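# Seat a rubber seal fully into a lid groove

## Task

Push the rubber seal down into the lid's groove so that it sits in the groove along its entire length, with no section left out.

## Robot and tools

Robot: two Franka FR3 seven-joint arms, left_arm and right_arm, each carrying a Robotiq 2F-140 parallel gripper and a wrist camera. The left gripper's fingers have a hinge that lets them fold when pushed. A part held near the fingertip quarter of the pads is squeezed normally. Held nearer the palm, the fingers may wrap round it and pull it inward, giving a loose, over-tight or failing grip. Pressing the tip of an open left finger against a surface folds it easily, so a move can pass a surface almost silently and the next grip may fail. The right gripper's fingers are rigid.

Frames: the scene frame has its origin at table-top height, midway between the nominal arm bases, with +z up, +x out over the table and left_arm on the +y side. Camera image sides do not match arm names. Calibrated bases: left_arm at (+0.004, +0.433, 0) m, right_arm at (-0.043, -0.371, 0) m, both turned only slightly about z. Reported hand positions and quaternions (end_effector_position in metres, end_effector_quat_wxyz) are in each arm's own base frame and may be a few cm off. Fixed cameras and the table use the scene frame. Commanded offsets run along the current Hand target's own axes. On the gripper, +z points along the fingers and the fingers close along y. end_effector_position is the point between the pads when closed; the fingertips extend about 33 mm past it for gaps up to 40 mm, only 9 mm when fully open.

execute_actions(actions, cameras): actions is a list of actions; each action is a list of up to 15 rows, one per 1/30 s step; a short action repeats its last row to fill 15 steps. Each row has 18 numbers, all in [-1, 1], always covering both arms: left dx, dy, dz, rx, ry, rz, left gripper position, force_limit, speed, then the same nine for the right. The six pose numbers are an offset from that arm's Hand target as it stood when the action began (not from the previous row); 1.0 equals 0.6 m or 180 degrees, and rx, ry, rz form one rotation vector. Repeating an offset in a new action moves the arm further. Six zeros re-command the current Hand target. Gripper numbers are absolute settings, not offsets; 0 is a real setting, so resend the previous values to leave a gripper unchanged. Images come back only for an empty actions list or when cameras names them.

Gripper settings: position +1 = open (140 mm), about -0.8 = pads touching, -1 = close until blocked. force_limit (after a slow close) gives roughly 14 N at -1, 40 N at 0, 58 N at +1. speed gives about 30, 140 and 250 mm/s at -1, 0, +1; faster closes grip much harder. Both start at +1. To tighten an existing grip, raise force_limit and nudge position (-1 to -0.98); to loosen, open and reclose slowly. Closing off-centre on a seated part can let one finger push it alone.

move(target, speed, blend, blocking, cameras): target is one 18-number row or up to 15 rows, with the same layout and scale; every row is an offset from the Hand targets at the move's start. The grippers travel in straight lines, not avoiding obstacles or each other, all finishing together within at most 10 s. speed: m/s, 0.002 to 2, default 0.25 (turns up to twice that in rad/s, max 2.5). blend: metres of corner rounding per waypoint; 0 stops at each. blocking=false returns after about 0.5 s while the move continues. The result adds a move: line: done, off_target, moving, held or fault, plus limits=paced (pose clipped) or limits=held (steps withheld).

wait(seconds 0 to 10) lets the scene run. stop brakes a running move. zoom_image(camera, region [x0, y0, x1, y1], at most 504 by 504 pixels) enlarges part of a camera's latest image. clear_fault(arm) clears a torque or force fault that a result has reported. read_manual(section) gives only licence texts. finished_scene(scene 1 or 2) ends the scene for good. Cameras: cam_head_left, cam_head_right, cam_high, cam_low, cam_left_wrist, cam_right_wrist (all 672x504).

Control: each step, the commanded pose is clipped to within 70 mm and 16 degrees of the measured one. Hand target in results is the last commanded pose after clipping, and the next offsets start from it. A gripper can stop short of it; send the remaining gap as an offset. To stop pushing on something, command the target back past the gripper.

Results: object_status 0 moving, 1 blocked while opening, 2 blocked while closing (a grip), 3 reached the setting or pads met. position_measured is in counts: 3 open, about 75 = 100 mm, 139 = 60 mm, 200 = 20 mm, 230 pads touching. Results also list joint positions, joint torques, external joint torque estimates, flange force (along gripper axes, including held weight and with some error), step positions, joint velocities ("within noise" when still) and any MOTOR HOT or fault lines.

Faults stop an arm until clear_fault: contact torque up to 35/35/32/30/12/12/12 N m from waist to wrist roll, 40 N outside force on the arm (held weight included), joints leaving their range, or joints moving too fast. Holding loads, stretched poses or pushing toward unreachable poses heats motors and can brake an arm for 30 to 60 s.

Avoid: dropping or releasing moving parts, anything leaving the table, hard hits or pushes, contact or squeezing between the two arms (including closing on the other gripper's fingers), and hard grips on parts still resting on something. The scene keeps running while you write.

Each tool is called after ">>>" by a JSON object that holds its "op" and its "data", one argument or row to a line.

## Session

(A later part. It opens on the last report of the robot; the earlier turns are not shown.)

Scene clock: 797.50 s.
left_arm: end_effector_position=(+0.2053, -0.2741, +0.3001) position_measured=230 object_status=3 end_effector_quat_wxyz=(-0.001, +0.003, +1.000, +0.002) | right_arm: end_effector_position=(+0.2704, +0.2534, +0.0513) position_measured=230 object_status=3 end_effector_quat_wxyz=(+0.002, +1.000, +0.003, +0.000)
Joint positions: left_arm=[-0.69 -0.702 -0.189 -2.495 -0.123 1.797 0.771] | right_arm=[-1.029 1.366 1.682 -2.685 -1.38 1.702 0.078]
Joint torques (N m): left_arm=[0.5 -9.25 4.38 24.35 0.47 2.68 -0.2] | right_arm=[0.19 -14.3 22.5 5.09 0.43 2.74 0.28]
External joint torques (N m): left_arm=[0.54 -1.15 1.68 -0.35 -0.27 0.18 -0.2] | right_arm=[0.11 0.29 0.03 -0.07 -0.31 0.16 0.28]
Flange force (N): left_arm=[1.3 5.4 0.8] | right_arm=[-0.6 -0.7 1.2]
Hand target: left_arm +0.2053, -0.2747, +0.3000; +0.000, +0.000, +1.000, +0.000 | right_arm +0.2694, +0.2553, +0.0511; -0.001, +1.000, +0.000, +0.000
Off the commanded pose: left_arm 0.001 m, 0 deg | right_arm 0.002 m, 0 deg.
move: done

>>> {"op": "move", "data": {
  "target": [0, 0, 0, 0, 0, 0, -1, -1, -1, 0, 0, 0.0033, 0, 0, 0, -1, -1, -1],
  "speed": 0.01
}}

>>> {"op": "move", "data": {
  "target": [0, 0, 0, 0, 0, 0, -1, -1, -1, 0, 0, 0.0033, 0, 0, 0, -1, -1, -1],
  "speed": 0.01
}}

>>> {"op": "move", "data": {
  "target": [0, 0, 0, 0, 0, 0, -1, -1, -1, 0, 0, 0.0033, 0, 0, 0, -1, -1, -1],
  "speed": 0.01
}}

Scene clock: 807.07 s.
left_arm: end_effector_position=(+0.2053, -0.2741, +0.3001) position_measured=230 object_status=3 end_effector_quat_wxyz=(-0.001, +0.003, +1.000, +0.002) | right_arm: end_effector_position=(+0.2704, +0.2534, +0.0494) position_measured=230 object_status=3 end_effector_quat_wxyz=(+0.002, +1.000, +0.003, +0.000)
Joint positions: left_arm=[-0.69 -0.702 -0.189 -2.495 -0.123 1.797 0.771] | right_arm=[-1.028 1.366 1.677 -2.685 -1.386 1.705 0.079]
Joint torques (N m): left_arm=[0.48 -9.22 4.41 24.38 0.45 2.68 -0.21] | right_arm=[0.18 -14.36 22.43 5.02 0.29 2.82 0.25]
External joint torques (N m): left_arm=[0.49 -1.1 1.68 -0.41 -0.29 0.16 -0.21] | right_arm=[0.23 0.26 0.01 -0.18 -0.44 0.26 0.25]
Flange force (N): left_arm=[1.4 5.4 0.9] | right_arm=[-0.7 -0.9 1.8]
Hand target: left_arm +0.2053, -0.2747, +0.3000; +0.000, +0.000, +1.000, +0.000 | right_arm +0.2694, +0.2553, +0.0492; -0.001, +1.000, +0.000, +0.000
Off the commanded pose: left_arm 0.001 m, 0 deg | right_arm 0.002 m, 0 deg.
move: done

Scene clock: 807.77 s.
left_arm: end_effector_position=(+0.2053, -0.2741, +0.3001) position_measured=230 object_status=3 end_effector_quat_wxyz=(-0.001, +0.003, +1.000, +0.002) | right_arm: end_effector_position=(+0.2704, +0.2535, +0.0493) position_measured=230 object_status=3 end_effector_quat_wxyz=(+0.002, +1.000, +0.003, +0.001)
Joint positions: left_arm=[-0.69 -0.702 -0.189 -2.495 -0.123 1.797 0.771] | right_arm=[-1.028 1.366 1.677 -2.686 -1.387 1.705 0.079]
Joint torques (N m): left_arm=[0.54 -9.24 4.43 24.36 0.46 2.68 -0.21] | right_arm=[0.71 -14.33 18.36 5.1 -0.79 3.18 0.28]
External joint torques (N m): left_arm=[0.52 -1.16 1.67 -0.29 -0.29 0.18 -0.21] | right_arm=[0.72 0.3 -4.13 -0.01 -1.53 0.61 0.28]
Flange force (N): left_arm=[1.3 5.3 0.7] | right_arm=[2.3 -5.6 18.2]
Hand target: left_arm +0.2053, -0.2747, +0.3000; +0.000, +0.000, +1.000, +0.000 | right_arm +0.2694, +0.2554, +0.0472; -0.001, +1.000, +0.000, +0.000
Off the commanded pose: left_arm 0.001 m, 0 deg | right_arm 0.003 m, 0 deg.
move: done

Scene clock: 808.47 s.
left_arm: end_effector_position=(+0.2053, -0.2741, +0.3001) position_measured=230 object_status=3 end_effector_quat_wxyz=(-0.001, +0.003, +1.000, +0.002) | right_arm: end_effector_position=(+0.2703, +0.2535, +0.0493) position_measured=230 object_status=3 end_effector_quat_wxyz=(+0.002, +1.000, +0.003, +0.001)
Joint positions: left_arm=[-0.69 -0.702 -0.189 -2.495 -0.123 1.797 0.771] | right_arm=[-1.028 1.366 1.677 -2.687 -1.388 1.705 0.08]
Joint torques (N m): left_arm=[0.52 -9.23 4.42 24.36 0.47 2.69 -0.2] | right_arm=[1.2 -14.24 14.35 5.08 -1.87 3.55 0.21]
External joint torques (N m): left_arm=[0.54 -1.12 1.72 -0.41 -0.27 0.17 -0.2] | right_arm=[1.19 0.34 -8.11 -0.04 -2.61 0.98 0.21]
Flange force (N): left_arm=[1.3 5.5 0.9] | right_arm=[4.9 -9.5 34.2]
Hand target: left_arm +0.2053, -0.2747, +0.3000; +0.000, +0.000, +1.000, +0.000 | right_arm +0.2694, +0.2554, +0.0452; -0.001, +1.000, +0.000, +0.000
Off the commanded pose: left_arm 0.001 m, 0 deg | right_arm 0.005 m, 0 deg.
move: off_target (right_arm)

>>> {"op": "move", "data": {
  "target": [0, 0, 0, 0, 0, 0, -1, -1, -1, 0, 0, -0.03, 0, 0, 0, -1, -1, -1],
  "speed": 0.03,
  "cameras": ["cam_right_wrist"]
}}

Scene clock: 814.50 s.
left_arm: end_effector_position=(+0.2053, -0.2741, +0.3001) position_measured=230 object_status=3 end_effector_quat_wxyz=(-0.001, +0.003, +1.000, +0.002) | right_arm: end_effector_position=(+0.2683, +0.2574, +0.0632) position_measured=230 object_status=3 end_effector_quat_wxyz=(-0.004, +1.000, +0.002, +0.000)
Joint positions: left_arm=[-0.69 -0.702 -0.189 -2.495 -0.123 1.797 0.771] | right_arm=[-1.032 1.366 1.717 -2.685 -1.351 1.698 0.08]
Joint torques (N m): left_arm=[0.54 -9.19 4.43 24.38 0.47 2.68 -0.21] | right_arm=[-0.99 -14.65 23.63 6.38 1.07 2.43 0.03]
External joint torques (N m): left_arm=[0.6 -1.14 1.77 -0.3 -0.27 0.18 -0.21] | right_arm=[-0.95 -0.23 1.27 0.45 0.34 -0.16 0.03]
Flange force (N): left_arm=[1.1 5.4 0.7] | right_arm=[-0.3 3.4 -5.5]
Hand target: left_arm +0.2053, -0.2747, +0.3000; +0.000, +0.000, +1.000, +0.000 | right_arm +0.2694, +0.2553, +0.0632; -0.001, +1.000, +0.000, +0.000
Off the commanded pose: left_arm 0.001 m, 0 deg | right_arm 0.002 m, 0 deg.
move: done
Images, in order (width x height): cam_right_wrist 672x504.

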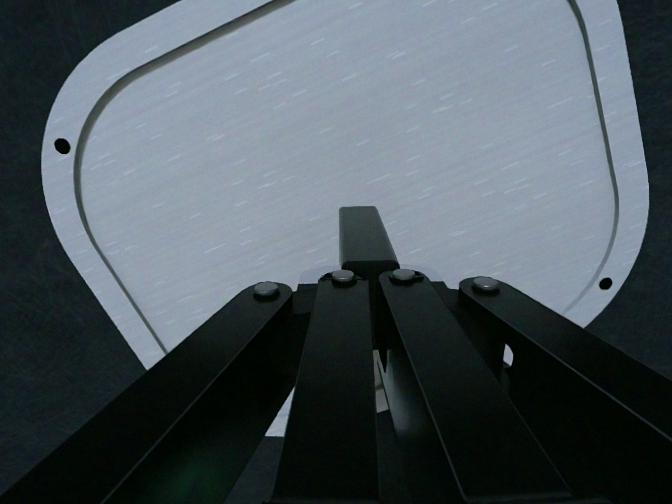

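>>> {"op": "move", "data": {
  "target": [-0.0812, 0.2378, 0.3667, 0, 0, -0.1222, -1, -1, -1, 0.2677, -0.1578, -0.028, 0, 0, -0.1256, -1, -1, -1],
  "speed": 0.12,
  "cameras": ["cam_left_wrist", "cam_right_wrist", "cam_head_left"]
}}

Scene clock: 857.57 s.
left_arm: end_effector_position=(+0.2545, -0.1322, +0.0808) position_measured=230 object_status=3 end_effector_quat_wxyz=(-0.006, -0.192, +0.981, +0.006) | right_arm: end_effector_position=(+0.4304, +0.3511, +0.0812) position_measured=230 object_status=3 end_effector_quat_wxyz=(-0.002, +0.981, +0.192, +0.002)
Joint positions: left_arm=[-0.371 -0.59 -0.142 -3.028 -0.117 2.424 0.784] | right_arm=[-0.619 1.361 1.626 -2.084 -1.365 1.632 -0.493]
Joint velocities: left_arm=[0 0 0 0.001 -0.001 0 0.004] | right_arm=[-0.001 0 0 0 0 0 -0.007]
Joint torques (N m): left_arm=[0.77 -7.9 2.22 20.89 0.17 2.65 0.33] | right_arm=[0.15 -26.04 31.13 6.09 1.09 2.48 -0.15]
External joint torques (N m): left_arm=[0.74 0.13 1.37 0.11 -0.32 0.18 0.33] | right_arm=[0.18 0.48 0.48 0.76 0.33 -0.16 -0.15]
Flange force (N): left_arm=[-3.9 1.9 0.9] | right_arm=[2.8 -0.8 -1.6]
Hand target: left_arm +0.2541, -0.1320, +0.0800; +0.000, -0.190, +0.982, +0.000 | right_arm +0.4299, +0.3501, +0.0802; -0.001, +0.981, +0.196, +0.000
Off the commanded pose: left_arm 0.001 m, 1 deg | right_arm 0.001 m, 1 deg.
joint sent to its limit (left arm) — joint 4 (elbow), lower limit, where the elbow is as bent as it goes. The joint targets still meet the commanded pose.
move: done
Images, in order (width x height): cam_head_left 672x504, cam_left_wrist 672x504, cam_right_wrist 672x504.

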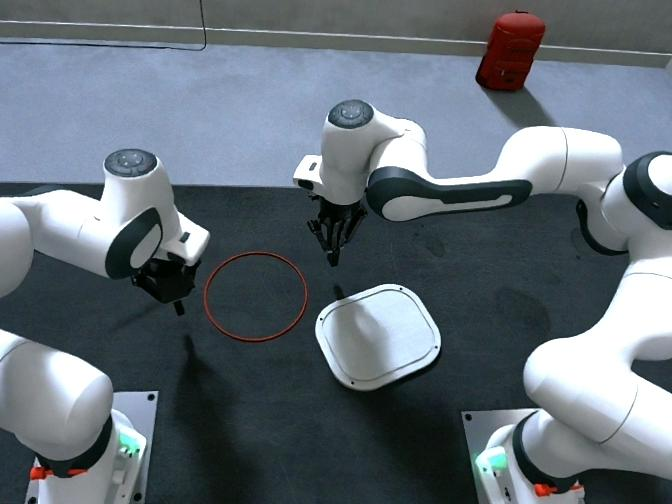

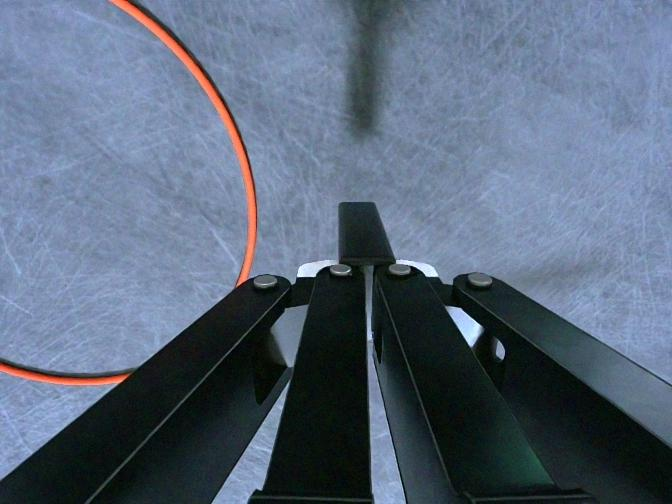

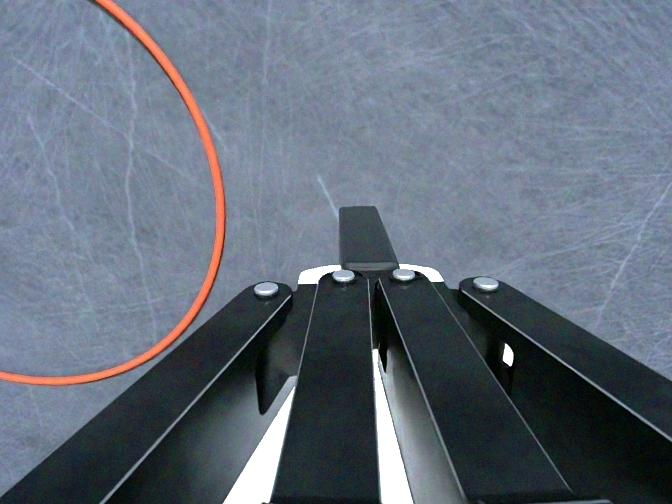

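>>> {"op": "move", "data": {
  "target": [-0.1124, -0.0596, 0.0333, 0, 0, 0, -1, -1, -1, 0, 0, 0.05, 0, 0, 0, -1, -1, -1],
  "speed": 0.05
}}

>>> {"op": "move", "data": {
  "target": [0, 0, 0.02, 0, 0, 0, -1, -1, -1, 0, 0, 0.0083, 0, 0, 0, -1, -1, -1],
  "speed": 0.01
}}

>>> {"op": "move", "data": {
  "target": [0, 0, 0.005, 0, 0, 0, -1, -1, -1, 0, 0, 0.004, 0, 0, 0, -1, -1, -1],
  "speed": 0.01
}}

Scene clock: 918.77 s.
left_arm: end_effector_position=(+0.3280, -0.1399, +0.0598) position_measured=230 object_status=3 end_effector_quat_wxyz=(-0.002, -0.194, +0.981, +0.001) | right_arm: end_effector_position=(+0.4311, +0.3481, +0.0510) position_measured=230 object_status=3 end_effector_quat_wxyz=(+0.001, +0.981, +0.195, +0.000)
Joint positions: left_arm=[-0.302 -0.271 -0.112 -2.848 -0.058 2.574 0.819] | right_arm=[-0.615 1.385 1.572 -2.09 -1.41 1.659 -0.495]
Joint velocities: left_arm=[0 -0.001 0 0.001 0.002 0.004 0.004] | right_arm=[within noise]
Joint torques (N m): left_arm=[0.47 -16.64 2.63 19.55 0.64 2.7 0.3] | right_arm=[0.11 -25.81 31.38 4.47 0.44 2.81 0.05]
External joint torques (N m): left_arm=[0.47 0.69 2.23 0.46 0.24 0.19 0.3] | right_arm=[0.17 0.99 0.61 0.09 -0.33 0.19 0.05]
Flange force (N): left_arm=[-6.0 1.2 2.3] | right_arm=[0.3 -0.4 0.4]
Hand target: left_arm +0.3300, -0.1399, +0.0600; +0.000, -0.190, +0.982, +0.000 | right_arm +0.4299, +0.3502, +0.0502; -0.001, +0.981, +0.196, +0.000
Off the commanded pose: left_arm 0.002 m, 0 deg | right_arm 0.002 m, 0 deg.
move: done

Scene clock: 920.40 s.
left_arm: end_effector_position=(+0.3302, -0.1409, +0.0491) position_measured=230 object_status=3 end_effector_quat_wxyz=(+0.000, -0.192, +0.981, +0.000) | right_arm: end_effector_position=(+0.4311, +0.3482, +0.0461) position_measured=230 object_status=3 end_effector_quat_wxyz=(+0.001, +0.981, +0.195, +0.000)
Joint positions: left_arm=[-0.302 -0.232 -0.112 -2.85 -0.054 2.619 0.819] | right_arm=[-0.614 1.389 1.563 -2.091 -1.418 1.665 -0.495]
Joint velocities: left_arm=[-0.001 -0.001 0 -0.001 -0.001 0.004 -0.001] | right_arm=[within noise]
Joint torques (N m): left_arm=[0.73 -17.48 2.26 18.29 0.66 2.69 0.16] | right_arm=[0.16 -25.96 31.3 4.36 0.48 2.81 0.06]
External joint torques (N m): left_arm=[0.75 0.63 1.93 -0.16 0.27 0.18 0.16] | right_arm=[0.13 0.92 0.49 0.17 -0.29 0.18 0.06]
Flange force (N): left_arm=[-4.4 2.3 2.7] | right_arm=[0.6 -0.4 0.5]
Hand target: left_arm +0.3300, -0.1399, +0.0480; +0.000, -0.190, +0.982, +0.000 | right_arm +0.4299, +0.3502, +0.0452; -0.001, +0.981, +0.196, +0.000
Off the commanded pose: left_arm 0.001 m, 0 deg | right_arm 0.002 m, 0 deg.
move: done

Scene clock: 921.20 s.
left_arm: end_effector_position=(+0.3302, -0.1408, +0.0461) position_measured=230 object_status=3 end_effector_quat_wxyz=(+0.000, -0.192, +0.981, +0.000) | right_arm: end_effector_position=(+0.4311, +0.3482, +0.0437) position_measured=230 object_status=3 end_effector_quat_wxyz=(+0.001, +0.981, +0.195, +0.000)
Joint positions: left_arm=[-0.302 -0.221 -0.112 -2.851 -0.053 2.63 0.819] | right_arm=[-0.613 1.391 1.558 -2.091 -1.422 1.668 -0.495]
Joint velocities: left_arm=[-0.001 0 0 0 0.001 0.004 0] | right_arm=[within noise]
Joint torques (N m): left_arm=[0.75 -17.65 2.17 18.09 0.66 2.65 0.13] | right_arm=[0.13 -25.93 31.31 4.28 0.46 2.76 0.04]
External joint torques (N m): left_arm=[0.77 0.65 1.87 -0.17 0.29 0.14 0.13] | right_arm=[0.18 1.02 0.43 0.14 -0.31 0.14 0.04]
Flange force (N): left_arm=[-4.3 2.1 2.6] | right_arm=[0.7 -0.5 0.7]
Hand target: left_arm +0.3300, -0.1399, +0.0450; +0.000, -0.190, +0.982, +0.000 | right_arm +0.4299, +0.3502, +0.0428; -0.001, +0.981, +0.196, +0.000
Off the commanded pose: left_arm 0.001 m, 0 deg | right_arm 0.002 m, 0 deg.
move: done

>>> {"op": "move", "data": {
  "target": [0, 0, 0.005, 0, 0, 0, -1, -1, -1, 0, 0, 0.004, 0, 0, 0, -1, -1, -1],
  "speed": 0.01
}}

>>> {"op": "move", "data": {
  "target": [0, 0, 0.0033, 0, 0, 0, -1, -1, -1, 0, 0, 0.0025, 0, 0, 0, -1, -1, -1],
  "speed": 0.01
}}

>>> {"op": "move", "data": {
  "target": [0, 0, 0.0025, 0, 0, 0, -1, -1, -1, 0, 0, 0.0025, 0, 0, 0, -1, -1, -1],
  "speed": 0.01
}}

Scene clock: 931.03 s.
left_arm: end_effector_position=(+0.3302, -0.1408, +0.0431) position_measured=230 object_status=3 end_effector_quat_wxyz=(+0.000, -0.192, +0.981, +0.000) | right_arm: end_effector_position=(+0.4311, +0.3482, +0.0413) position_measured=230 object_status=3 end_effector_quat_wxyz=(+0.001, +0.981, +0.196, +0.000)
Joint positions: left_arm=[-0.301 -0.211 -0.112 -2.852 -0.051 2.641 0.819] | right_arm=[-0.613 1.393 1.553 -2.091 -1.425 1.672 -0.495]
Joint velocities: left_arm=[0 -0.001 0.001 -0.001 -0.001 0.005 0] | right_arm=[within noise]
Joint torques (N m): left_arm=[0.76 -17.82 2.09 17.91 0.65 2.68 0.1] | right_arm=[0.14 -25.95 31.29 4.19 0.5 2.7 0.02]
External joint torques (N m): left_arm=[0.79 0.69 1.81 -0.2 0.28 0.17 0.1] | right_arm=[0.16 0.93 0.52 0.21 -0.27 0.09 0.02]
Flange force (N): left_arm=[-4.2 2.0 3.0] | right_arm=[0.9 -0.5 0.3]
Hand target: left_arm +0.3300, -0.1399, +0.0420; +0.000, -0.190, +0.982, +0.000 | right_arm +0.4299, +0.3502, +0.0404; -0.001, +0.981, +0.196, +0.000
Off the commanded pose: left_arm 0.001 m, 0 deg | right_arm 0.003 m, 0 deg.
move: done

Scene clock: 931.73 s.
left_arm: end_effector_position=(+0.3302, -0.1407, +0.0411) position_measured=230 object_status=3 end_effector_quat_wxyz=(-0.001, -0.191, +0.982, +0.000) | right_arm: end_effector_position=(+0.4311, +0.3481, +0.0398) position_measured=230 object_status=3 end_effector_quat_wxyz=(+0.001, +0.981, +0.196, +0.000)
Joint positions: left_arm=[-0.301 -0.204 -0.112 -2.853 -0.051 2.648 0.819] | right_arm=[-0.612 1.393 1.55 -2.092 -1.427 1.674 -0.495]
Joint velocities: left_arm=[0 0.002 -0.001 0 0 0.005 0.001] | right_arm=[within noise]
Joint torques (N m): left_arm=[0.79 -17.78 1.95 17.84 0.66 2.64 0.07] | right_arm=[0.1 -26.02 31.32 4.16 0.42 2.78 0.01]
External joint torques (N m): left_arm=[0.8 0.78 1.66 -0.02 0.3 0.15 0.07] | right_arm=[0.06 0.87 0.56 0.22 -0.36 0.16 0.01]
Flange force (N): left_arm=[-4.6 1.2 3.2] | right_arm=[0.7 -0.2 0.4]
Hand target: left_arm +0.3300, -0.1399, +0.0400; +0.000, -0.190, +0.982, +0.000 | right_arm +0.4299, +0.3502, +0.0389; -0.001, +0.981, +0.196, +0.000
Off the commanded pose: left_arm 0.001 m, 0 deg | right_arm 0.003 m, 0 deg.
move: done

Scene clock: 932.43 s.
left_arm: end_effector_position=(+0.3303, -0.1407, +0.0396) position_measured=230 object_status=3 end_effector_quat_wxyz=(+0.000, -0.191, +0.982, +0.000) | right_arm: end_effector_position=(+0.4312, +0.3481, +0.0383) position_measured=230 object_status=3 end_effector_quat_wxyz=(+0.001, +0.981, +0.196, +0.000)
Joint positions: left_arm=[-0.301 -0.199 -0.112 -2.853 -0.05 2.654 0.819] | right_arm=[-0.612 1.394 1.547 -2.092 -1.43 1.676 -0.495]
Joint velocities: left_arm=[0.001 -0.001 0 0 0 0.004 -0.001] | right_arm=[within noise]
Joint torques (N m): left_arm=[0.79 -18.07 1.88 17.74 0.64 2.69 0.02] | right_arm=[0.13 -26.03 31.42 4.12 0.51 2.78 0.04]
External joint torques (N m): left_arm=[0.83 0.65 1.62 -0.12 0.28 0.18 0.02] | right_arm=[0.01 1 0.47 0.26 -0.27 0.15 0.04]
Flange force (N): left_arm=[-4.0 1.6 3.0] | right_arm=[0.8 -0.2 0.5]
Hand target: left_arm +0.3300, -0.1399, +0.0385; +0.000, -0.190, +0.982, +0.000 | right_arm +0.4299, +0.3502, +0.0374; -0.001, +0.981, +0.196, +0.000
Off the commanded pose: left_arm 0.001 m, 0 deg | right_arm 0.003 m, 0 deg.
move: done

>>> {"op": "move", "data": {
  "target": [0, 0, 0.0025, 0, 0, 0, -1, -1, -1, 0, 0, 0.0025, 0, 0, 0, -1, -1, -1],
  "speed": 0.01
}}

>>> {"op": "move", "data": {
  "target": [0, 0, 0.0025, 0, 0, 0, -1, -1, -1, 0, 0, 0.0025, 0, 0, 0, -1, -1, -1],
  "speed": 0.01
}}

>>> {"op": "move", "data": {
  "target": [0, 0, 0.0025, 0, 0, 0, -1, -1, -1, 0, 0, 0.0025, 0, 0, 0, -1, -1, -1],
  "speed": 0.01
}}

Scene clock: 939.70 s.
left_arm: end_effector_position=(+0.3304, -0.1407, +0.0381) position_measured=230 object_status=3 end_effector_quat_wxyz=(+0.000, -0.191, +0.982, +0.000) | right_arm: end_effector_position=(+0.4312, +0.3481, +0.0368) position_measured=230 object_status=3 end_effector_quat_wxyz=(+0.001, +0.981, +0.196, +0.000)
Joint positions: left_arm=[-0.301 -0.194 -0.112 -2.853 -0.049 2.66 0.819] | right_arm=[-0.612 1.395 1.544 -2.092 -1.432 1.678 -0.495]
Joint velocities: left_arm=[-0.001 0.002 0 0.001 0.001 0.004 -0.001] | right_arm=[within noise]
Joint torques (N m): left_arm=[0.78 -18.15 1.81 17.61 0.63 2.73 0] | right_arm=[0.12 -26.01 31.38 4.04 0.46 2.83 0.04]
External joint torques (N m): left_arm=[0.73 0.67 1.47 -0.17 0.28 0.22 0] | right_arm=[0.06 1.01 0.45 0.14 -0.31 0.2 0.04]
Flange force (N): left_arm=[-3.6 1.4 3.2] | right_arm=[0.4 -0.2 0.7]
Hand target: left_arm +0.3300, -0.1399, +0.0370; +0.000, -0.190, +0.982, +0.000 | right_arm +0.4299, +0.3502, +0.0359; -0.001, +0.981, +0.196, +0.000
Off the commanded pose: left_arm 0.001 m, 0 deg | right_arm 0.003 m, 0 deg.
move: done

Scene clock: 940.40 s.
left_arm: end_effector_position=(+0.3304, -0.1406, +0.0366) position_measured=230 object_status=3 end_effector_quat_wxyz=(+0.000, -0.191, +0.982, +0.000) | right_arm: end_effector_position=(+0.4312, +0.3481, +0.0358) position_measured=230 object_status=3 end_effector_quat_wxyz=(+0.001, +0.981, +0.196, +0.000)
Joint positions: left_arm=[-0.301 -0.189 -0.112 -2.854 -0.048 2.665 0.819] | right_arm=[-0.612 1.395 1.543 -2.092 -1.433 1.679 -0.495]
Joint velocities: left_arm=[0.001 0.001 0 0.001 -0.001 0.004 -0.001] | right_arm=[within noise]
Joint torques (N m): left_arm=[0.8 -18.26 1.75 17.55 0.64 2.77 -0.06] | right_arm=[0.19 -25.76 30.57 4.1 0.29 2.96 -0.01]
External joint torques (N m): left_arm=[0.86 0.69 1.52 -0.22 0.28 0.25 -0.06] | right_arm=[0.26 1.27 -0.25 0.18 -0.48 0.34 -0.01]
Flange force (N): left_arm=[-3.7 1.5 3.5] | right_arm=[1.3 -0.8 2.7]
Hand target: left_arm +0.3300, -0.1399, +0.0355; +0.000, -0.190, +0.982, +0.000 | right_arm +0.4299, +0.3502, +0.0344; -0.001, +0.981, +0.196, +0.000
Off the commanded pose: left_arm 0.001 m, 0 deg | right_arm 0.003 m, 0 deg.
move: done

Scene clock: 941.10 s.
left_arm: end_effector_position=(+0.3304, -0.1406, +0.0351) position_measured=230 object_status=3 end_effector_quat_wxyz=(+0.000, -0.191, +0.982, +0.000) | right_arm: end_effector_position=(+0.4312, +0.3482, +0.0358) position_measured=230 object_status=3 end_effector_quat_wxyz=(+0.002, +0.981, +0.196, +0.000)
Joint positions: left_arm=[-0.3 -0.184 -0.112 -2.854 -0.048 2.671 0.819] | right_arm=[-0.612 1.395 1.543 -2.093 -1.434 1.679 -0.495]
Joint velocities: left_arm=[0.001 0.001 -0.001 -0.001 0.002 0.004 0] | right_arm=[within noise]
Joint torques (N m): left_arm=[0.78 -18.3 1.65 17.47 0.64 2.63 -0.08] | right_arm=[0.48 -24.88 28.49 4.24 -0.17 3.2 0]
External joint torques (N m): left_arm=[0.83 0.77 1.42 -0.18 0.28 0.11 -0.08] | right_arm=[0.46 2.13 -2.38 0.34 -0.93 0.57 0]
Flange force (N): left_arm=[-3.8 1.0 3.2] | right_arm=[3.2 -1.7 8.4]
Hand target: left_arm +0.3300, -0.1399, +0.0340; +0.000, -0.190, +0.982, +0.000 | right_arm +0.4299, +0.3502, +0.0329; -0.001, +0.981, +0.196, +0.000
Off the commanded pose: left_arm 0.001 m, 0 deg | right_arm 0.004 m, 0 deg.
move: off_target (right_arm)

>>> {"op": "move", "data": {
  "target": [0, 0, 0.0025, 0, 0, 0, -1, -1, -1, 0, 0, -0.01, 0, 0, 0, -1, -1, -1],
  "speed": 0.01
}}

>>> {"op": "move", "data": {
  "target": [0, 0, 0.0025, 0, 0, 0, -1, -1, -1, 0, 0, 0, 0, 0, 0, -1, -1, -1],
  "speed": 0.01
}}

>>> {"op": "move", "data": {
  "target": [0, 0, 0.0025, 0, 0, 0, -1, -1, -1, 0, 0, 0, 0, 0, 0, -1, -1, -1],
  "speed": 0.01
}}

Scene clock: 952.27 s.
left_arm: end_effector_position=(+0.3304, -0.1406, +0.0338) position_measured=230 object_status=3 end_effector_quat_wxyz=(+0.000, -0.190, +0.982, +0.000) | right_arm: end_effector_position=(+0.4311, +0.3499, +0.0386) position_measured=230 object_status=3 end_effector_quat_wxyz=(-0.001, +0.980, +0.197, +0.001)
Joint positions: left_arm=[-0.3 -0.179 -0.112 -2.854 -0.047 2.676 0.819] | right_arm=[-0.612 1.395 1.548 -2.093 -1.432 1.679 -0.495]
Joint torques (N m): left_arm=[0.77 -18.07 1.59 17.31 0.62 2.89 -0.08] | right_arm=[-0.42 -26.55 32.29 4.43 1.22 2.6 0.07]
External joint torques (N m): left_arm=[0.76 0.9 1.31 -0.18 0.28 0.39 -0.08] | right_arm=[-0.45 0.37 1.46 0.52 0.46 -0.03 0.07]
Flange force (N): left_arm=[-3.8 0.7 4.8] | right_arm=[0.3 0.7 -3.4]
Hand target: left_arm +0.3300, -0.1399, +0.0325; +0.000, -0.190, +0.982, +0.000 | right_arm +0.4299, +0.3502, +0.0389; -0.001, +0.981, +0.196, +0.000
Off the commanded pose: left_arm 0.002 m, 0 deg | right_arm 0.001 m, 0 deg.
move: done

Scene clock: 952.97 s.
left_arm: end_effector_position=(+0.3304, -0.1406, +0.0338) position_measured=230 object_status=3 end_effector_quat_wxyz=(+0.000, -0.190, +0.982, +0.000) | right_arm: end_effector_position=(+0.4310, +0.3499, +0.0386) position_measured=230 object_status=3 end_effector_quat_wxyz=(-0.001, +0.980, +0.197, +0.001)
Joint positions: left_arm=[-0.3 -0.179 -0.112 -2.854 -0.046 2.676 0.819] | right_arm=[-0.612 1.395 1.548 -2.093 -1.432 1.679 -0.495]
Joint torques (N m): left_arm=[0.83 -15.31 1.73 16.95 0.66 3.61 -0.1] | right_arm=[-0.38 -26.57 32.24 4.41 1.18 2.62 0.04]
External joint torques (N m): left_arm=[0.81 3.8 1.43 -0.63 0.31 1.08 -0.1] | right_arm=[-0.29 0.31 1.51 0.44 0.42 0 0.04]
Flange force (N): left_arm=[-8.7 -3.7 17.6] | right_arm=[0.3 0.4 -3.4]
Hand target: left_arm +0.3300, -0.1399, +0.0310; +0.000, -0.190, +0.982, +0.000 | right_arm +0.4299, +0.3502, +0.0389; -0.001, +0.981, +0.196, +0.000
Off the commanded pose: left_arm 0.003 m, 0 deg | right_arm 0.001 m, 0 deg.
move: done

Scene clock: 953.67 s.
left_arm: end_effector_position=(+0.3305, -0.1406, +0.0338) position_measured=230 object_status=3 end_effector_quat_wxyz=(+0.000, -0.190, +0.982, +0.000) | right_arm: end_effector_position=(+0.4310, +0.3499, +0.0386) position_measured=230 object_status=3 end_effector_quat_wxyz=(-0.001, +0.980, +0.197, +0.001)
Joint positions: left_arm=[-0.299 -0.179 -0.113 -2.854 -0.046 2.676 0.819] | right_arm=[-0.612 1.395 1.548 -2.093 -1.432 1.679 -0.495]
Joint torques (N m): left_arm=[1.14 -12.63 1.55 16.17 0.68 4.31 -0.12] | right_arm=[-0.41 -26.61 32.22 4.4 1.18 2.63 0.04]
External joint torques (N m): left_arm=[1.17 6.44 1.31 -1.33 0.34 1.81 -0.12] | right_arm=[-0.4 0.27 1.47 0.48 0.42 0 0.04]
Flange force (N): left_arm=[-12.6 -7.2 29.8] | right_arm=[0.2 0.7 -3.3]
Hand target: left_arm +0.3300, -0.1399, +0.0295; +0.000, -0.190, +0.982, +0.000 | right_arm +0.4299, +0.3502, +0.0389; -0.001, +0.981, +0.196, +0.000
Off the commanded pose: left_arm 0.004 m, 0 deg | right_arm 0.001 m, 0 deg.
move: off_target (left_arm)

>>> {"op": "move", "data": {
  "target": [
    [0, 0, -0.02, 0, 0, 0, -1, -1, -1, 0, 0, -0.02, 0, 0, 0, -1, -1, -1],
    [0.1133, -0.028, -0.0508, 0, 0, 0, -0.4, -1, -1, 0.0153, -0.1173, -0.0435, 0, 0, 0, -0.4, -1, -1]
  ],
  "speed": [0.02, 0.08],
  "cameras": ["cam_left_wrist", "cam_right_wrist"]
}}

Scene clock: 997.97 s.
left_arm: end_effector_position=(+0.2748, -0.1820, +0.0605) position_measured=179 object_status=0 end_effector_quat_wxyz=(+0.002, -0.187, +0.982, -0.001) | right_arm: end_effector_position=(+0.4109, +0.4203, +0.0655) position_measured=179 object_status=0 end_effector_quat_wxyz=(-0.004, +0.980, +0.201, +0.001)
Joint positions: left_arm=[-0.4 -0.373 -0.223 -2.936 -0.147 2.57 0.711] | right_arm=[-0.423 1.365 1.573 -1.972 -1.381 1.657 -0.434]
Joint torques (N m): left_arm=[0.39 -14.64 2.99 18.83 0.23 2.2 -0.2] | right_arm=[-0.04 -29.64 31.94 5.82 1.18 2.45 0.25]
External joint torques (N m): left_arm=[0.41 -1.02 1.79 -0.18 -0.18 -0.32 -0.2] | right_arm=[0.02 -0.16 0.51 0.8 0.42 -0.2 0.25]
Flange force (N): left_arm=[0.3 5.5 -5.4] | right_arm=[2.1 -1.4 -2.1]
Hand target: left_arm +0.2732, -0.1809, +0.0600; +0.000, -0.190, +0.982, +0.000 | right_arm +0.4113, +0.4186, +0.0652; -0.001, +0.981, +0.196, +0.000
Off the commanded pose: left_arm 0.002 m, 0 deg | right_arm 0.002 m, 1 deg.
move: done
Images, in order (width x height): cam_left_wrist 672x504, cam_right_wrist 672x504.

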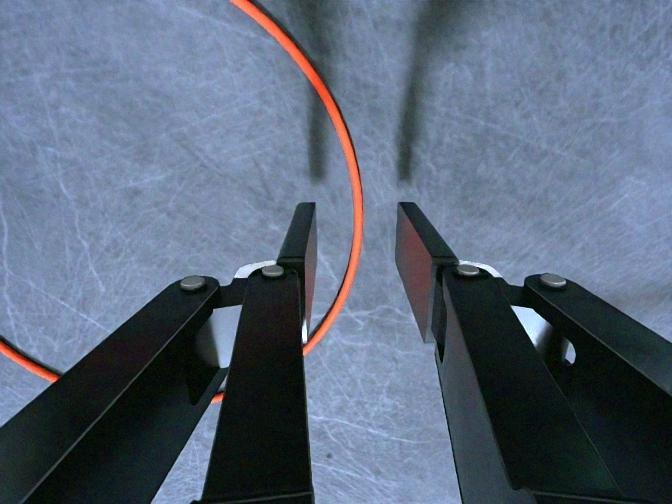

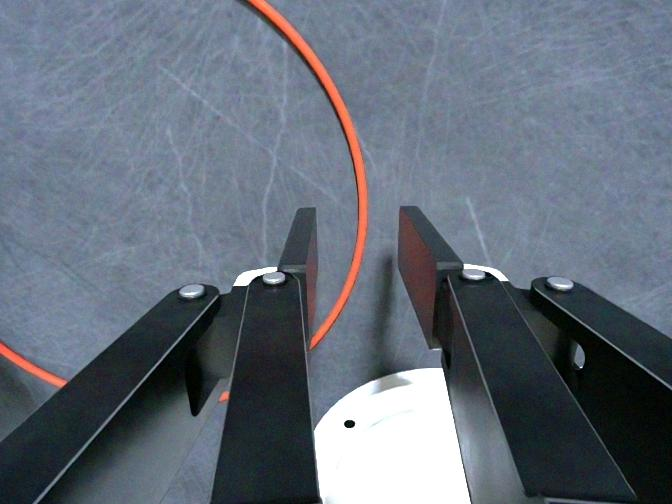

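>>> {"op": "move", "data": {
  "target": [0, 0.0033, 0.0333, 0, 0, 0, -0.4, -1, -1, 0, 0.005, 0.0387, 0, 0, 0, -0.4, -1, -1],
  "speed": 0.03,
  "cameras": ["cam_left_wrist", "cam_right_wrist"]
}}

Scene clock: 1019.97 s.
left_arm: end_effector_position=(+0.2726, -0.1796, +0.0410) position_measured=179 object_status=3 end_effector_quat_wxyz=(+0.000, -0.188, +0.982, +0.000) | right_arm: end_effector_position=(+0.4129, +0.4150, +0.0429) position_measured=179 object_status=3 end_effector_quat_wxyz=(+0.001, +0.980, +0.200, +0.000)
Joint positions: left_arm=[-0.391 -0.308 -0.231 -2.95 -0.147 2.645 0.71] | right_arm=[-0.424 1.379 1.533 -1.978 -1.409 1.678 -0.432]
Joint velocities: left_arm=[0 0.001 0 -0.001 0.001 0.004 0.002] | right_arm=[within noise]
Joint torques (N m): left_arm=[0.79 -14.14 2.28 17.87 0.32 2.8 -0.18] | right_arm=[-0.93 -28.86 31.94 4.64 0.47 2.77 0.2]
External joint torques (N m): left_arm=[0.84 0.56 1.29 0.07 -0.04 0.29 -0.18] | right_arm=[-0.89 0.88 0.41 0.14 -0.29 0.14 0.2]
Flange force (N): left_arm=[-4.0 -0.2 3.2] | right_arm=[-1.5 1.9 0.5]
Hand target: left_arm +0.2724, -0.1791, +0.0400; +0.000, -0.190, +0.982, +0.000 | right_arm +0.4124, +0.4159, +0.0419; -0.001, +0.981, +0.196, +0.000
Off the commanded pose: left_arm 0.001 m, 0 deg | right_arm 0.001 m, 0 deg.
move: done
Images, in order (width x height): cam_left_wrist 672x504, cam_right_wrist 672x504.

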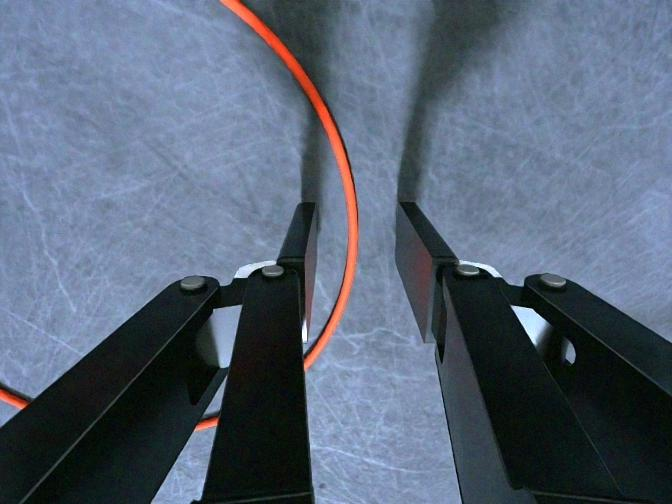

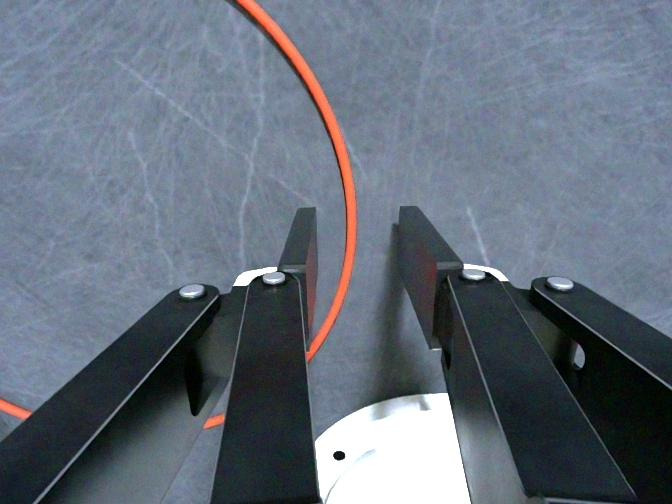

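>>> {"op": "move", "data": {
  "target": [0, -0.0017, 0.01, 0, 0, 0, -0.4, -1, -1, 0, -0.002, 0.0098, 0, 0, 0, -0.4, -1, -1],
  "speed": 0.01,
  "cameras": ["cam_left_wrist", "cam_right_wrist"]
}}

Scene clock: 1026.07 s.
left_arm: end_effector_position=(+0.2726, -0.1803, +0.0347) position_measured=179 object_status=3 end_effector_quat_wxyz=(-0.001, -0.188, +0.982, +0.000) | right_arm: end_effector_position=(+0.4129, +0.4152, +0.0369) position_measured=179 object_status=3 end_effector_quat_wxyz=(+0.001, +0.980, +0.199, +0.000)
Joint positions: left_arm=[-0.385 -0.282 -0.239 -2.95 -0.147 2.67 0.709] | right_arm=[-0.422 1.382 1.522 -1.978 -1.416 1.687 -0.43]
Joint velocities: left_arm=[0.001 0.001 -0.001 -0.001 -0.001 0.004 0] | right_arm=[0 0.001 0 0 -0.002 0.003 0.001]
Joint torques (N m): left_arm=[0.73 -14.6 2.25 17.58 0.31 2.67 -0.22] | right_arm=[0.1 -28.86 31.96 4.87 0.46 2.68 0.17]
External joint torques (N m): left_arm=[0.78 0.59 1.29 0.12 -0.04 0.15 -0.22] | right_arm=[0.03 0.87 0.54 0.6 -0.31 0.07 0.17]
Flange force (N): left_arm=[-3.9 -0.4 2.8] | right_arm=[1.8 -1.0 0.3]
Hand target: left_arm +0.2728, -0.1800, +0.0340; +0.000, -0.190, +0.982, +0.000 | right_arm +0.4120, +0.4170, +0.0361; -0.001, +0.981, +0.196, +0.000
Off the commanded pose: left_arm 0.001 m, 0 deg | right_arm 0.002 m, 0 deg.
move: done
Images, in order (width x height): cam_left_wrist 672x504, cam_right_wrist 672x504.

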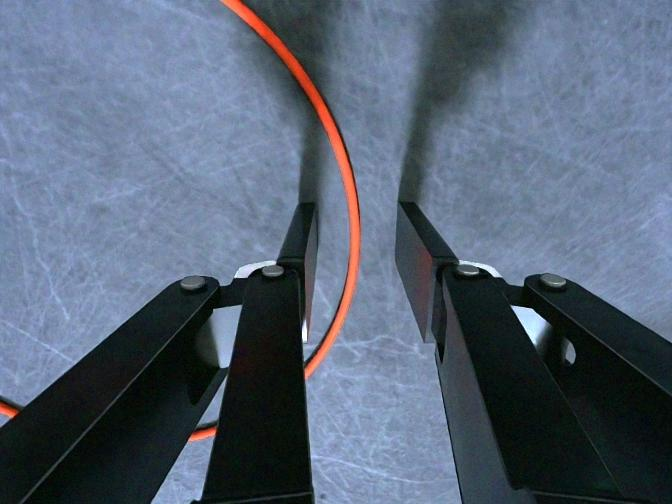

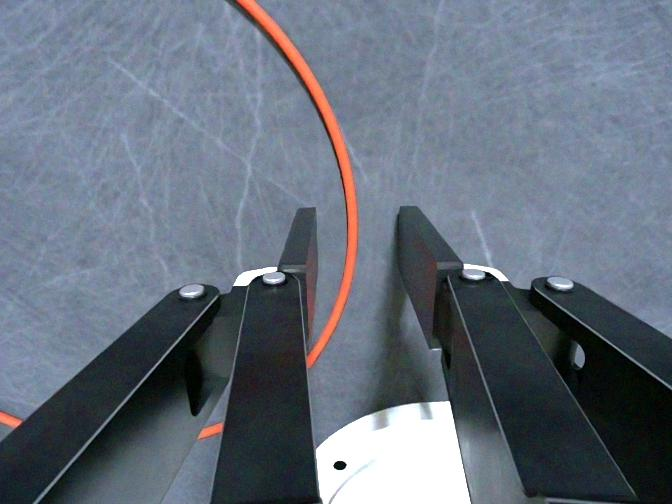

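>>> {"op": "move", "data": {
  "target": [0, 0, 0, 0, 0, 0, -1, -1, -1, 0, 0, 0, 0, 0, 0, -1, -1, -1],
  "speed": 0.01,
  "cameras": ["cam_left_wrist", "cam_right_wrist"]
}}

Scene clock: 1031.30 s.
left_arm: end_effector_position=(+0.2728, -0.1803, +0.0347) position_measured=225 object_status=2 end_effector_quat_wxyz=(+0.000, -0.188, +0.982, +0.000) | right_arm: end_effector_position=(+0.4129, +0.4154, +0.0369) position_measured=225 object_status=2 end_effector_quat_wxyz=(+0.001, +0.980, +0.199, +0.000)
Joint positions: left_arm=[-0.384 -0.282 -0.241 -2.95 -0.147 2.671 0.709] | right_arm=[-0.422 1.382 1.522 -1.978 -1.417 1.688 -0.43]
Joint torques (N m): left_arm=[0.82 -14.63 2.42 17.5 0.31 2.68 -0.14] | right_arm=[0.09 -29.23 31.92 4.88 0.55 2.78 0.26]
External joint torques (N m): left_arm=[0.81 0.53 1.4 0.11 -0.03 0.16 -0.14] | right_arm=[0.16 0.54 0.51 0.51 -0.21 0.17 0.26]
Flange force (N): left_arm=[-4.1 0.1 2.5] | right_arm=[1.4 -1.3 0.1]
Hand target: left_arm +0.2728, -0.1800, +0.0340; +0.000, -0.190, +0.982, +0.000 | right_arm +0.4120, +0.4170, +0.0361; -0.001, +0.981, +0.196, +0.000
Off the commanded pose: left_arm 0.001 m, 0 deg | right_arm 0.002 m, 0 deg.
move: done
Images, in order (width x height): cam_left_wrist 672x504, cam_right_wrist 672x504.

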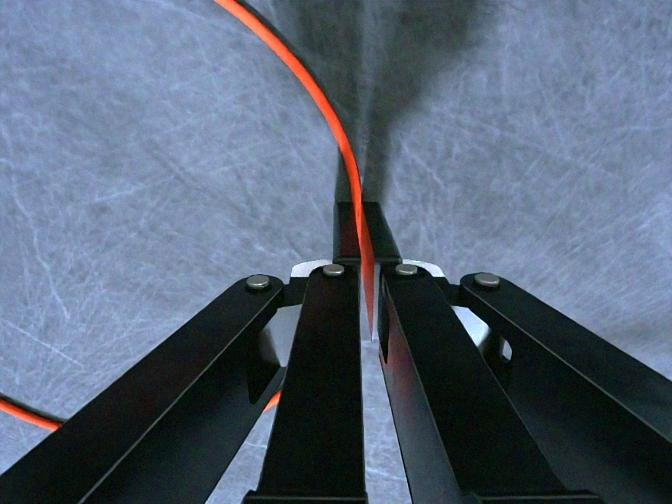

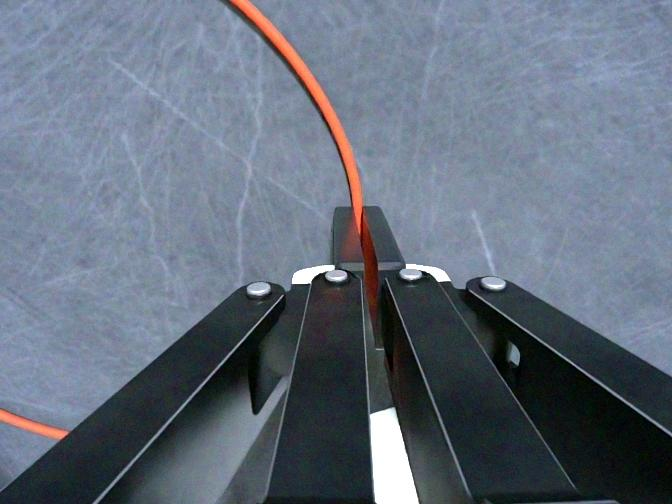

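>>> {"op": "move", "data": {
  "target": [0, 0, -0.1667, 0, 0, 0, -1, -1, -1, 0, 0, -0.1667, 0, 0, 0, -1, -1, -1],
  "speed": 0.05,
  "cameras": ["all"]
}}

Scene clock: 1065.80 s.
left_arm: end_effector_position=(+0.2730, -0.1804, +0.1331) position_measured=225 object_status=2 end_effector_quat_wxyz=(+0.000, -0.194, +0.981, -0.001) | right_arm: end_effector_position=(+0.4115, +0.4182, +0.1353) position_measured=225 object_status=2 end_effector_quat_wxyz=(-0.003, +0.981, +0.193, +0.001)
Joint positions: left_arm=[-0.403 -0.589 -0.198 -2.868 -0.147 2.283 0.709] | right_arm=[-0.429 1.294 1.682 -1.932 -1.274 1.573 -0.44]
Joint velocities: left_arm=[0 -0.001 0 0 -0.001 -0.004 0.001] | right_arm=[0 0 0 0 -0.001 -0.003 -0.001]
Joint torques (N m): left_arm=[0.26 -10.83 3.86 22.84 0.81 2.16 0.24] | right_arm=[-0.43 -28.51 32.24 7.89 1.17 2.42 -0.07]
External joint torques (N m): left_arm=[0.24 -1.12 2.11 0.34 0.24 -0.36 0.24] | right_arm=[-0.51 0.48 1.36 0.84 0.4 -0.23 -0.07]
Flange force (N): left_arm=[-1.1 6.3 -5.1] | right_arm=[0.8 1.0 -3.3]
Hand target: left_arm +0.2729, -0.1801, +0.1340; +0.000, -0.190, +0.982, +0.000 | right_arm +0.4120, +0.4168, +0.1361; -0.001, +0.981, +0.196, +0.000
Off the commanded pose: left_arm 0.001 m, 0 deg | right_arm 0.002 m, 0 deg.
move: done

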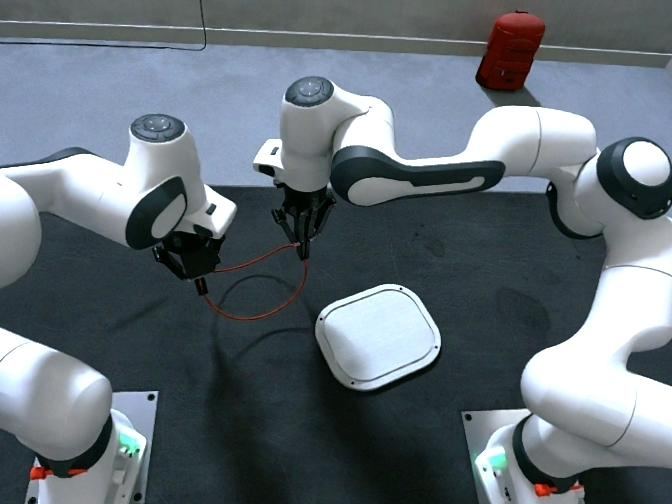

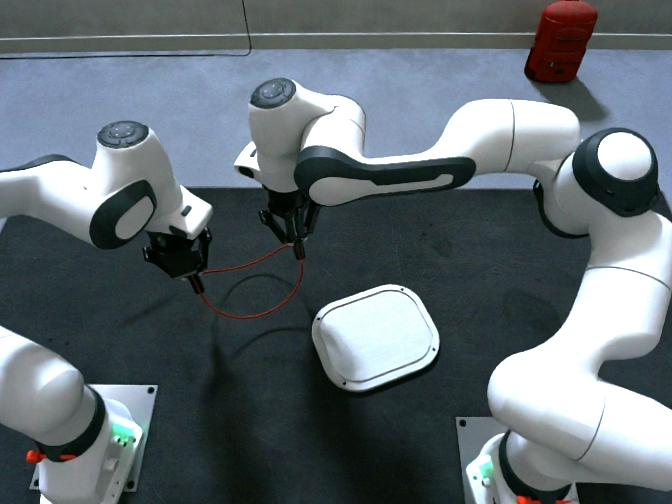

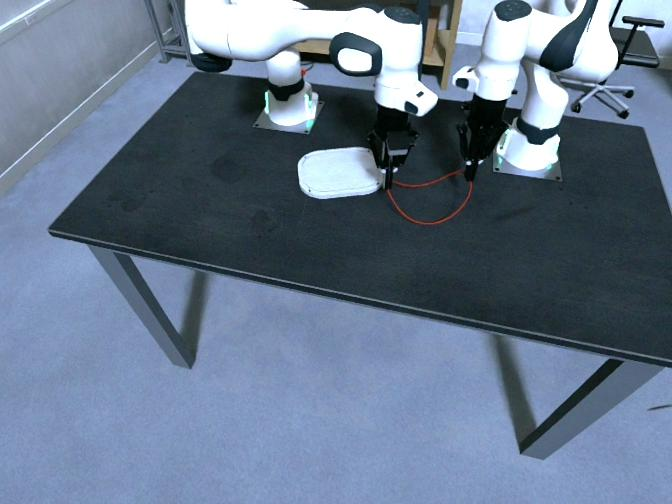

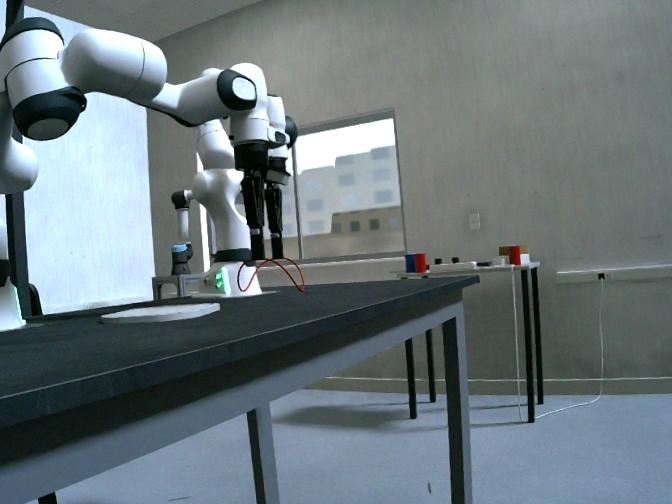

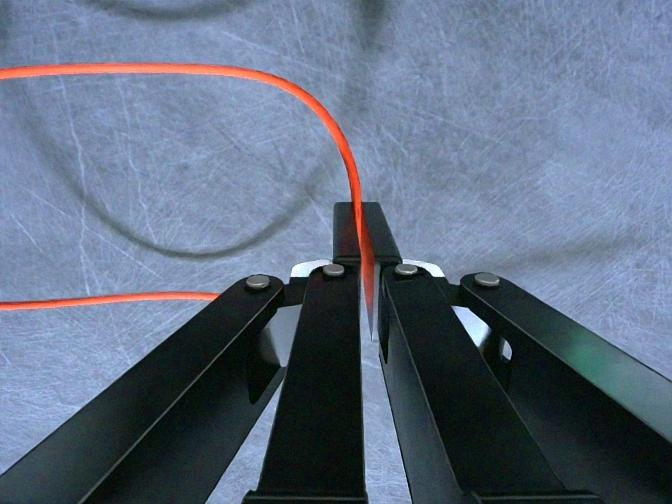

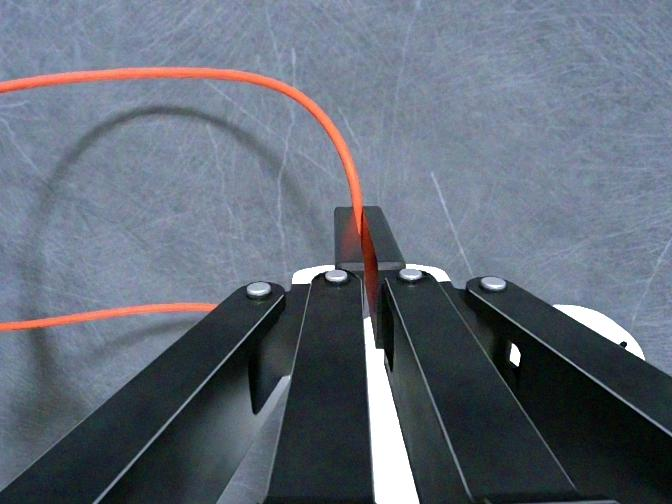

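>>> {"op": "move", "data": {
  "target": [0.3172, -0.3392, 0, 0, 0, 0, -1, -1, -1, -0.3192, 0.337, 0, 0, 0, 0, -1, -1, -1],
  "speed": 0.08,
  "cameras": ["all"]
}}

Scene clock: 1081.10 s.
left_arm: end_effector_position=(+0.1720, -0.4398, +0.1340) position_measured=225 object_status=2 end_effector_quat_wxyz=(+0.000, -0.188, +0.982, +0.000) | right_arm: end_effector_position=(+0.3145, +0.1574, +0.1357) position_measured=225 object_status=2 end_effector_quat_wxyz=(-0.002, +0.981, +0.192, +0.002)
Joint positions: left_arm=[-0.367 -0.158 -0.827 -2.432 -0.16 2.319 0.114] | right_arm=[-1.344 1.485 1.948 -2.681 -1.196 1.489 -0.588]
Joint velocities: left_arm=[0 -0.001 0 0 0 -0.001 -0.005] | right_arm=[0 -0.001 -0.001 -0.001 -0.001 0.001 -0.004]
Joint torques (N m): left_arm=[0.8 -15.97 4.39 22.67 0.83 2.5 -0.22] | right_arm=[-0.98 -14.12 22.74 8.23 1.22 2.48 -0.2]
External joint torques (N m): left_arm=[0.85 0.89 1.22 0.38 0.28 -0.1 -0.22] | right_arm=[-0.89 0.56 1.36 -0.27 0.46 -0.17 -0.2]
Flange force (N): left_arm=[-2.1 -6.0 1.7] | right_arm=[-5.6 3.6 -4.3]
Hand target: left_arm +0.1724, -0.4400, +0.1340; +0.000, -0.190, +0.982, +0.000 | right_arm +0.3131, +0.1565, +0.1356; -0.001, +0.981, +0.196, +0.000
Off the commanded pose: left_arm 0.001 m, 0 deg | right_arm 0.002 m, 1 deg.
move: done

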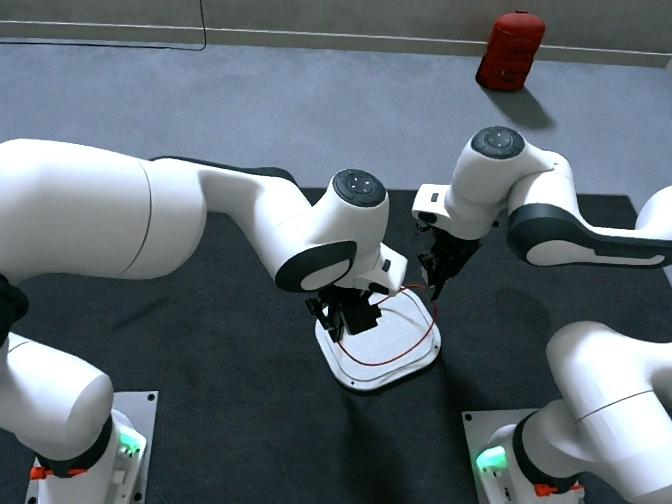

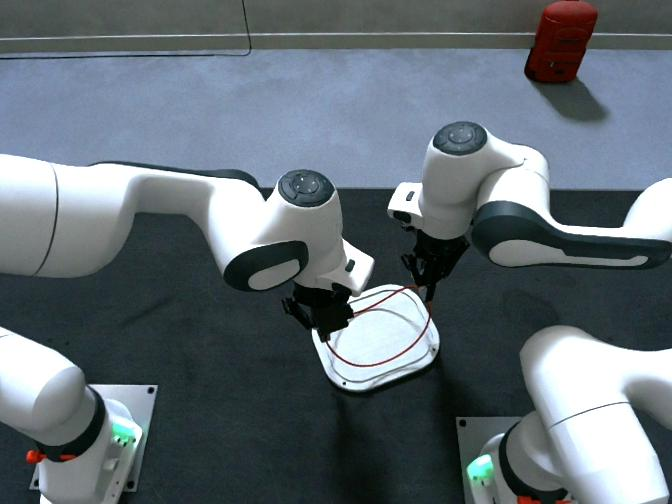

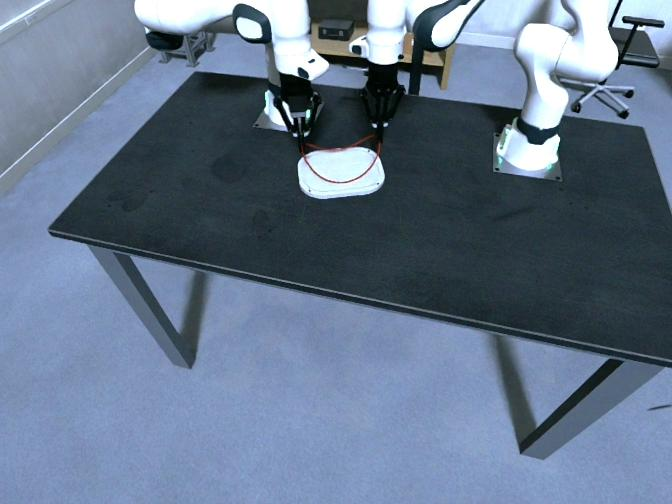

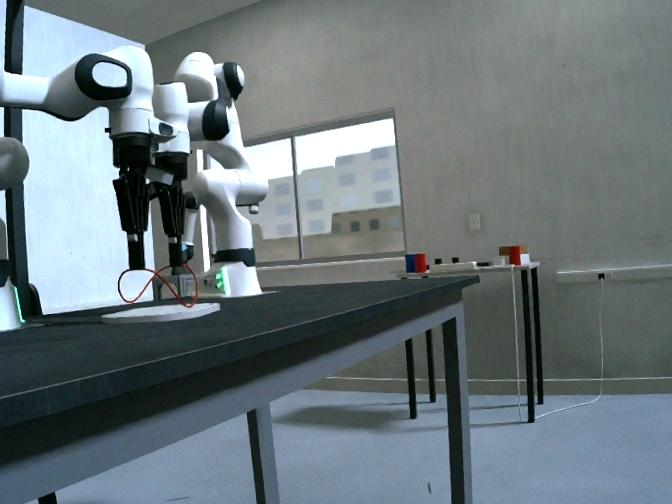

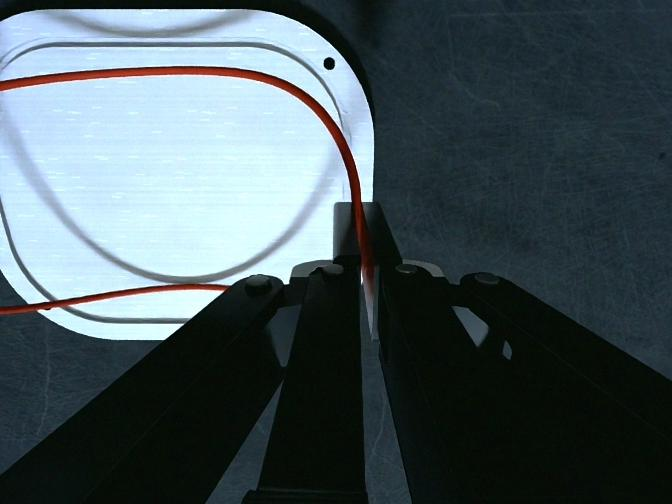

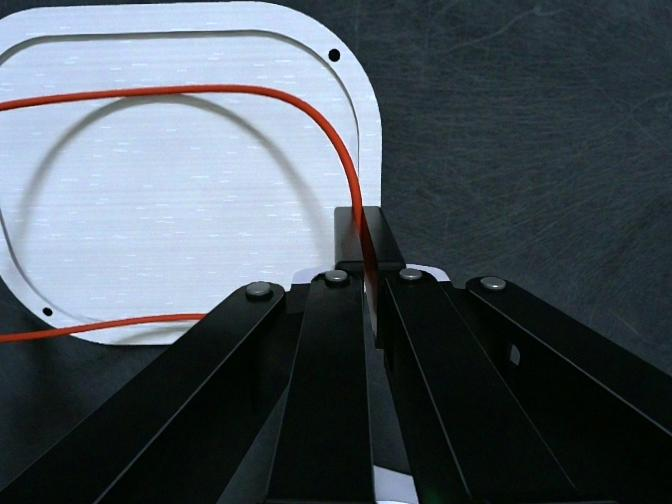

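>>> {"op": "zoom_image", "data": {
  "camera": "cam_right_wrist",
  "region": [250, 0, 420, 240]
}}

>>> {"op": "zoom_image", "data": {
  "camera": "cam_left_wrist",
  "region": [230, 0, 420, 240]
}}

Scaled by 2.100 from the camera's 672x504 image, which has a finer 960x720 frame.

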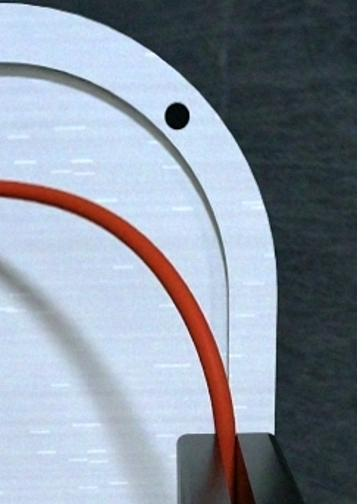

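Scaled by 2.100 from the camera's 672x504 image, which has a finer 960x720 frame.

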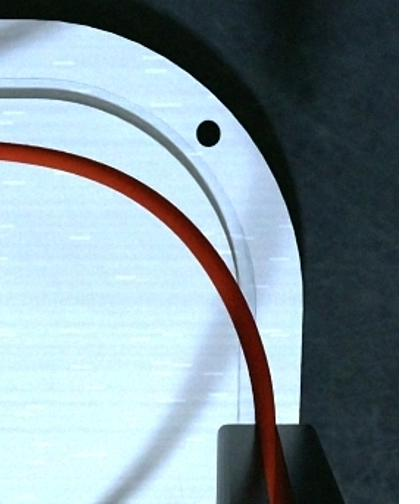

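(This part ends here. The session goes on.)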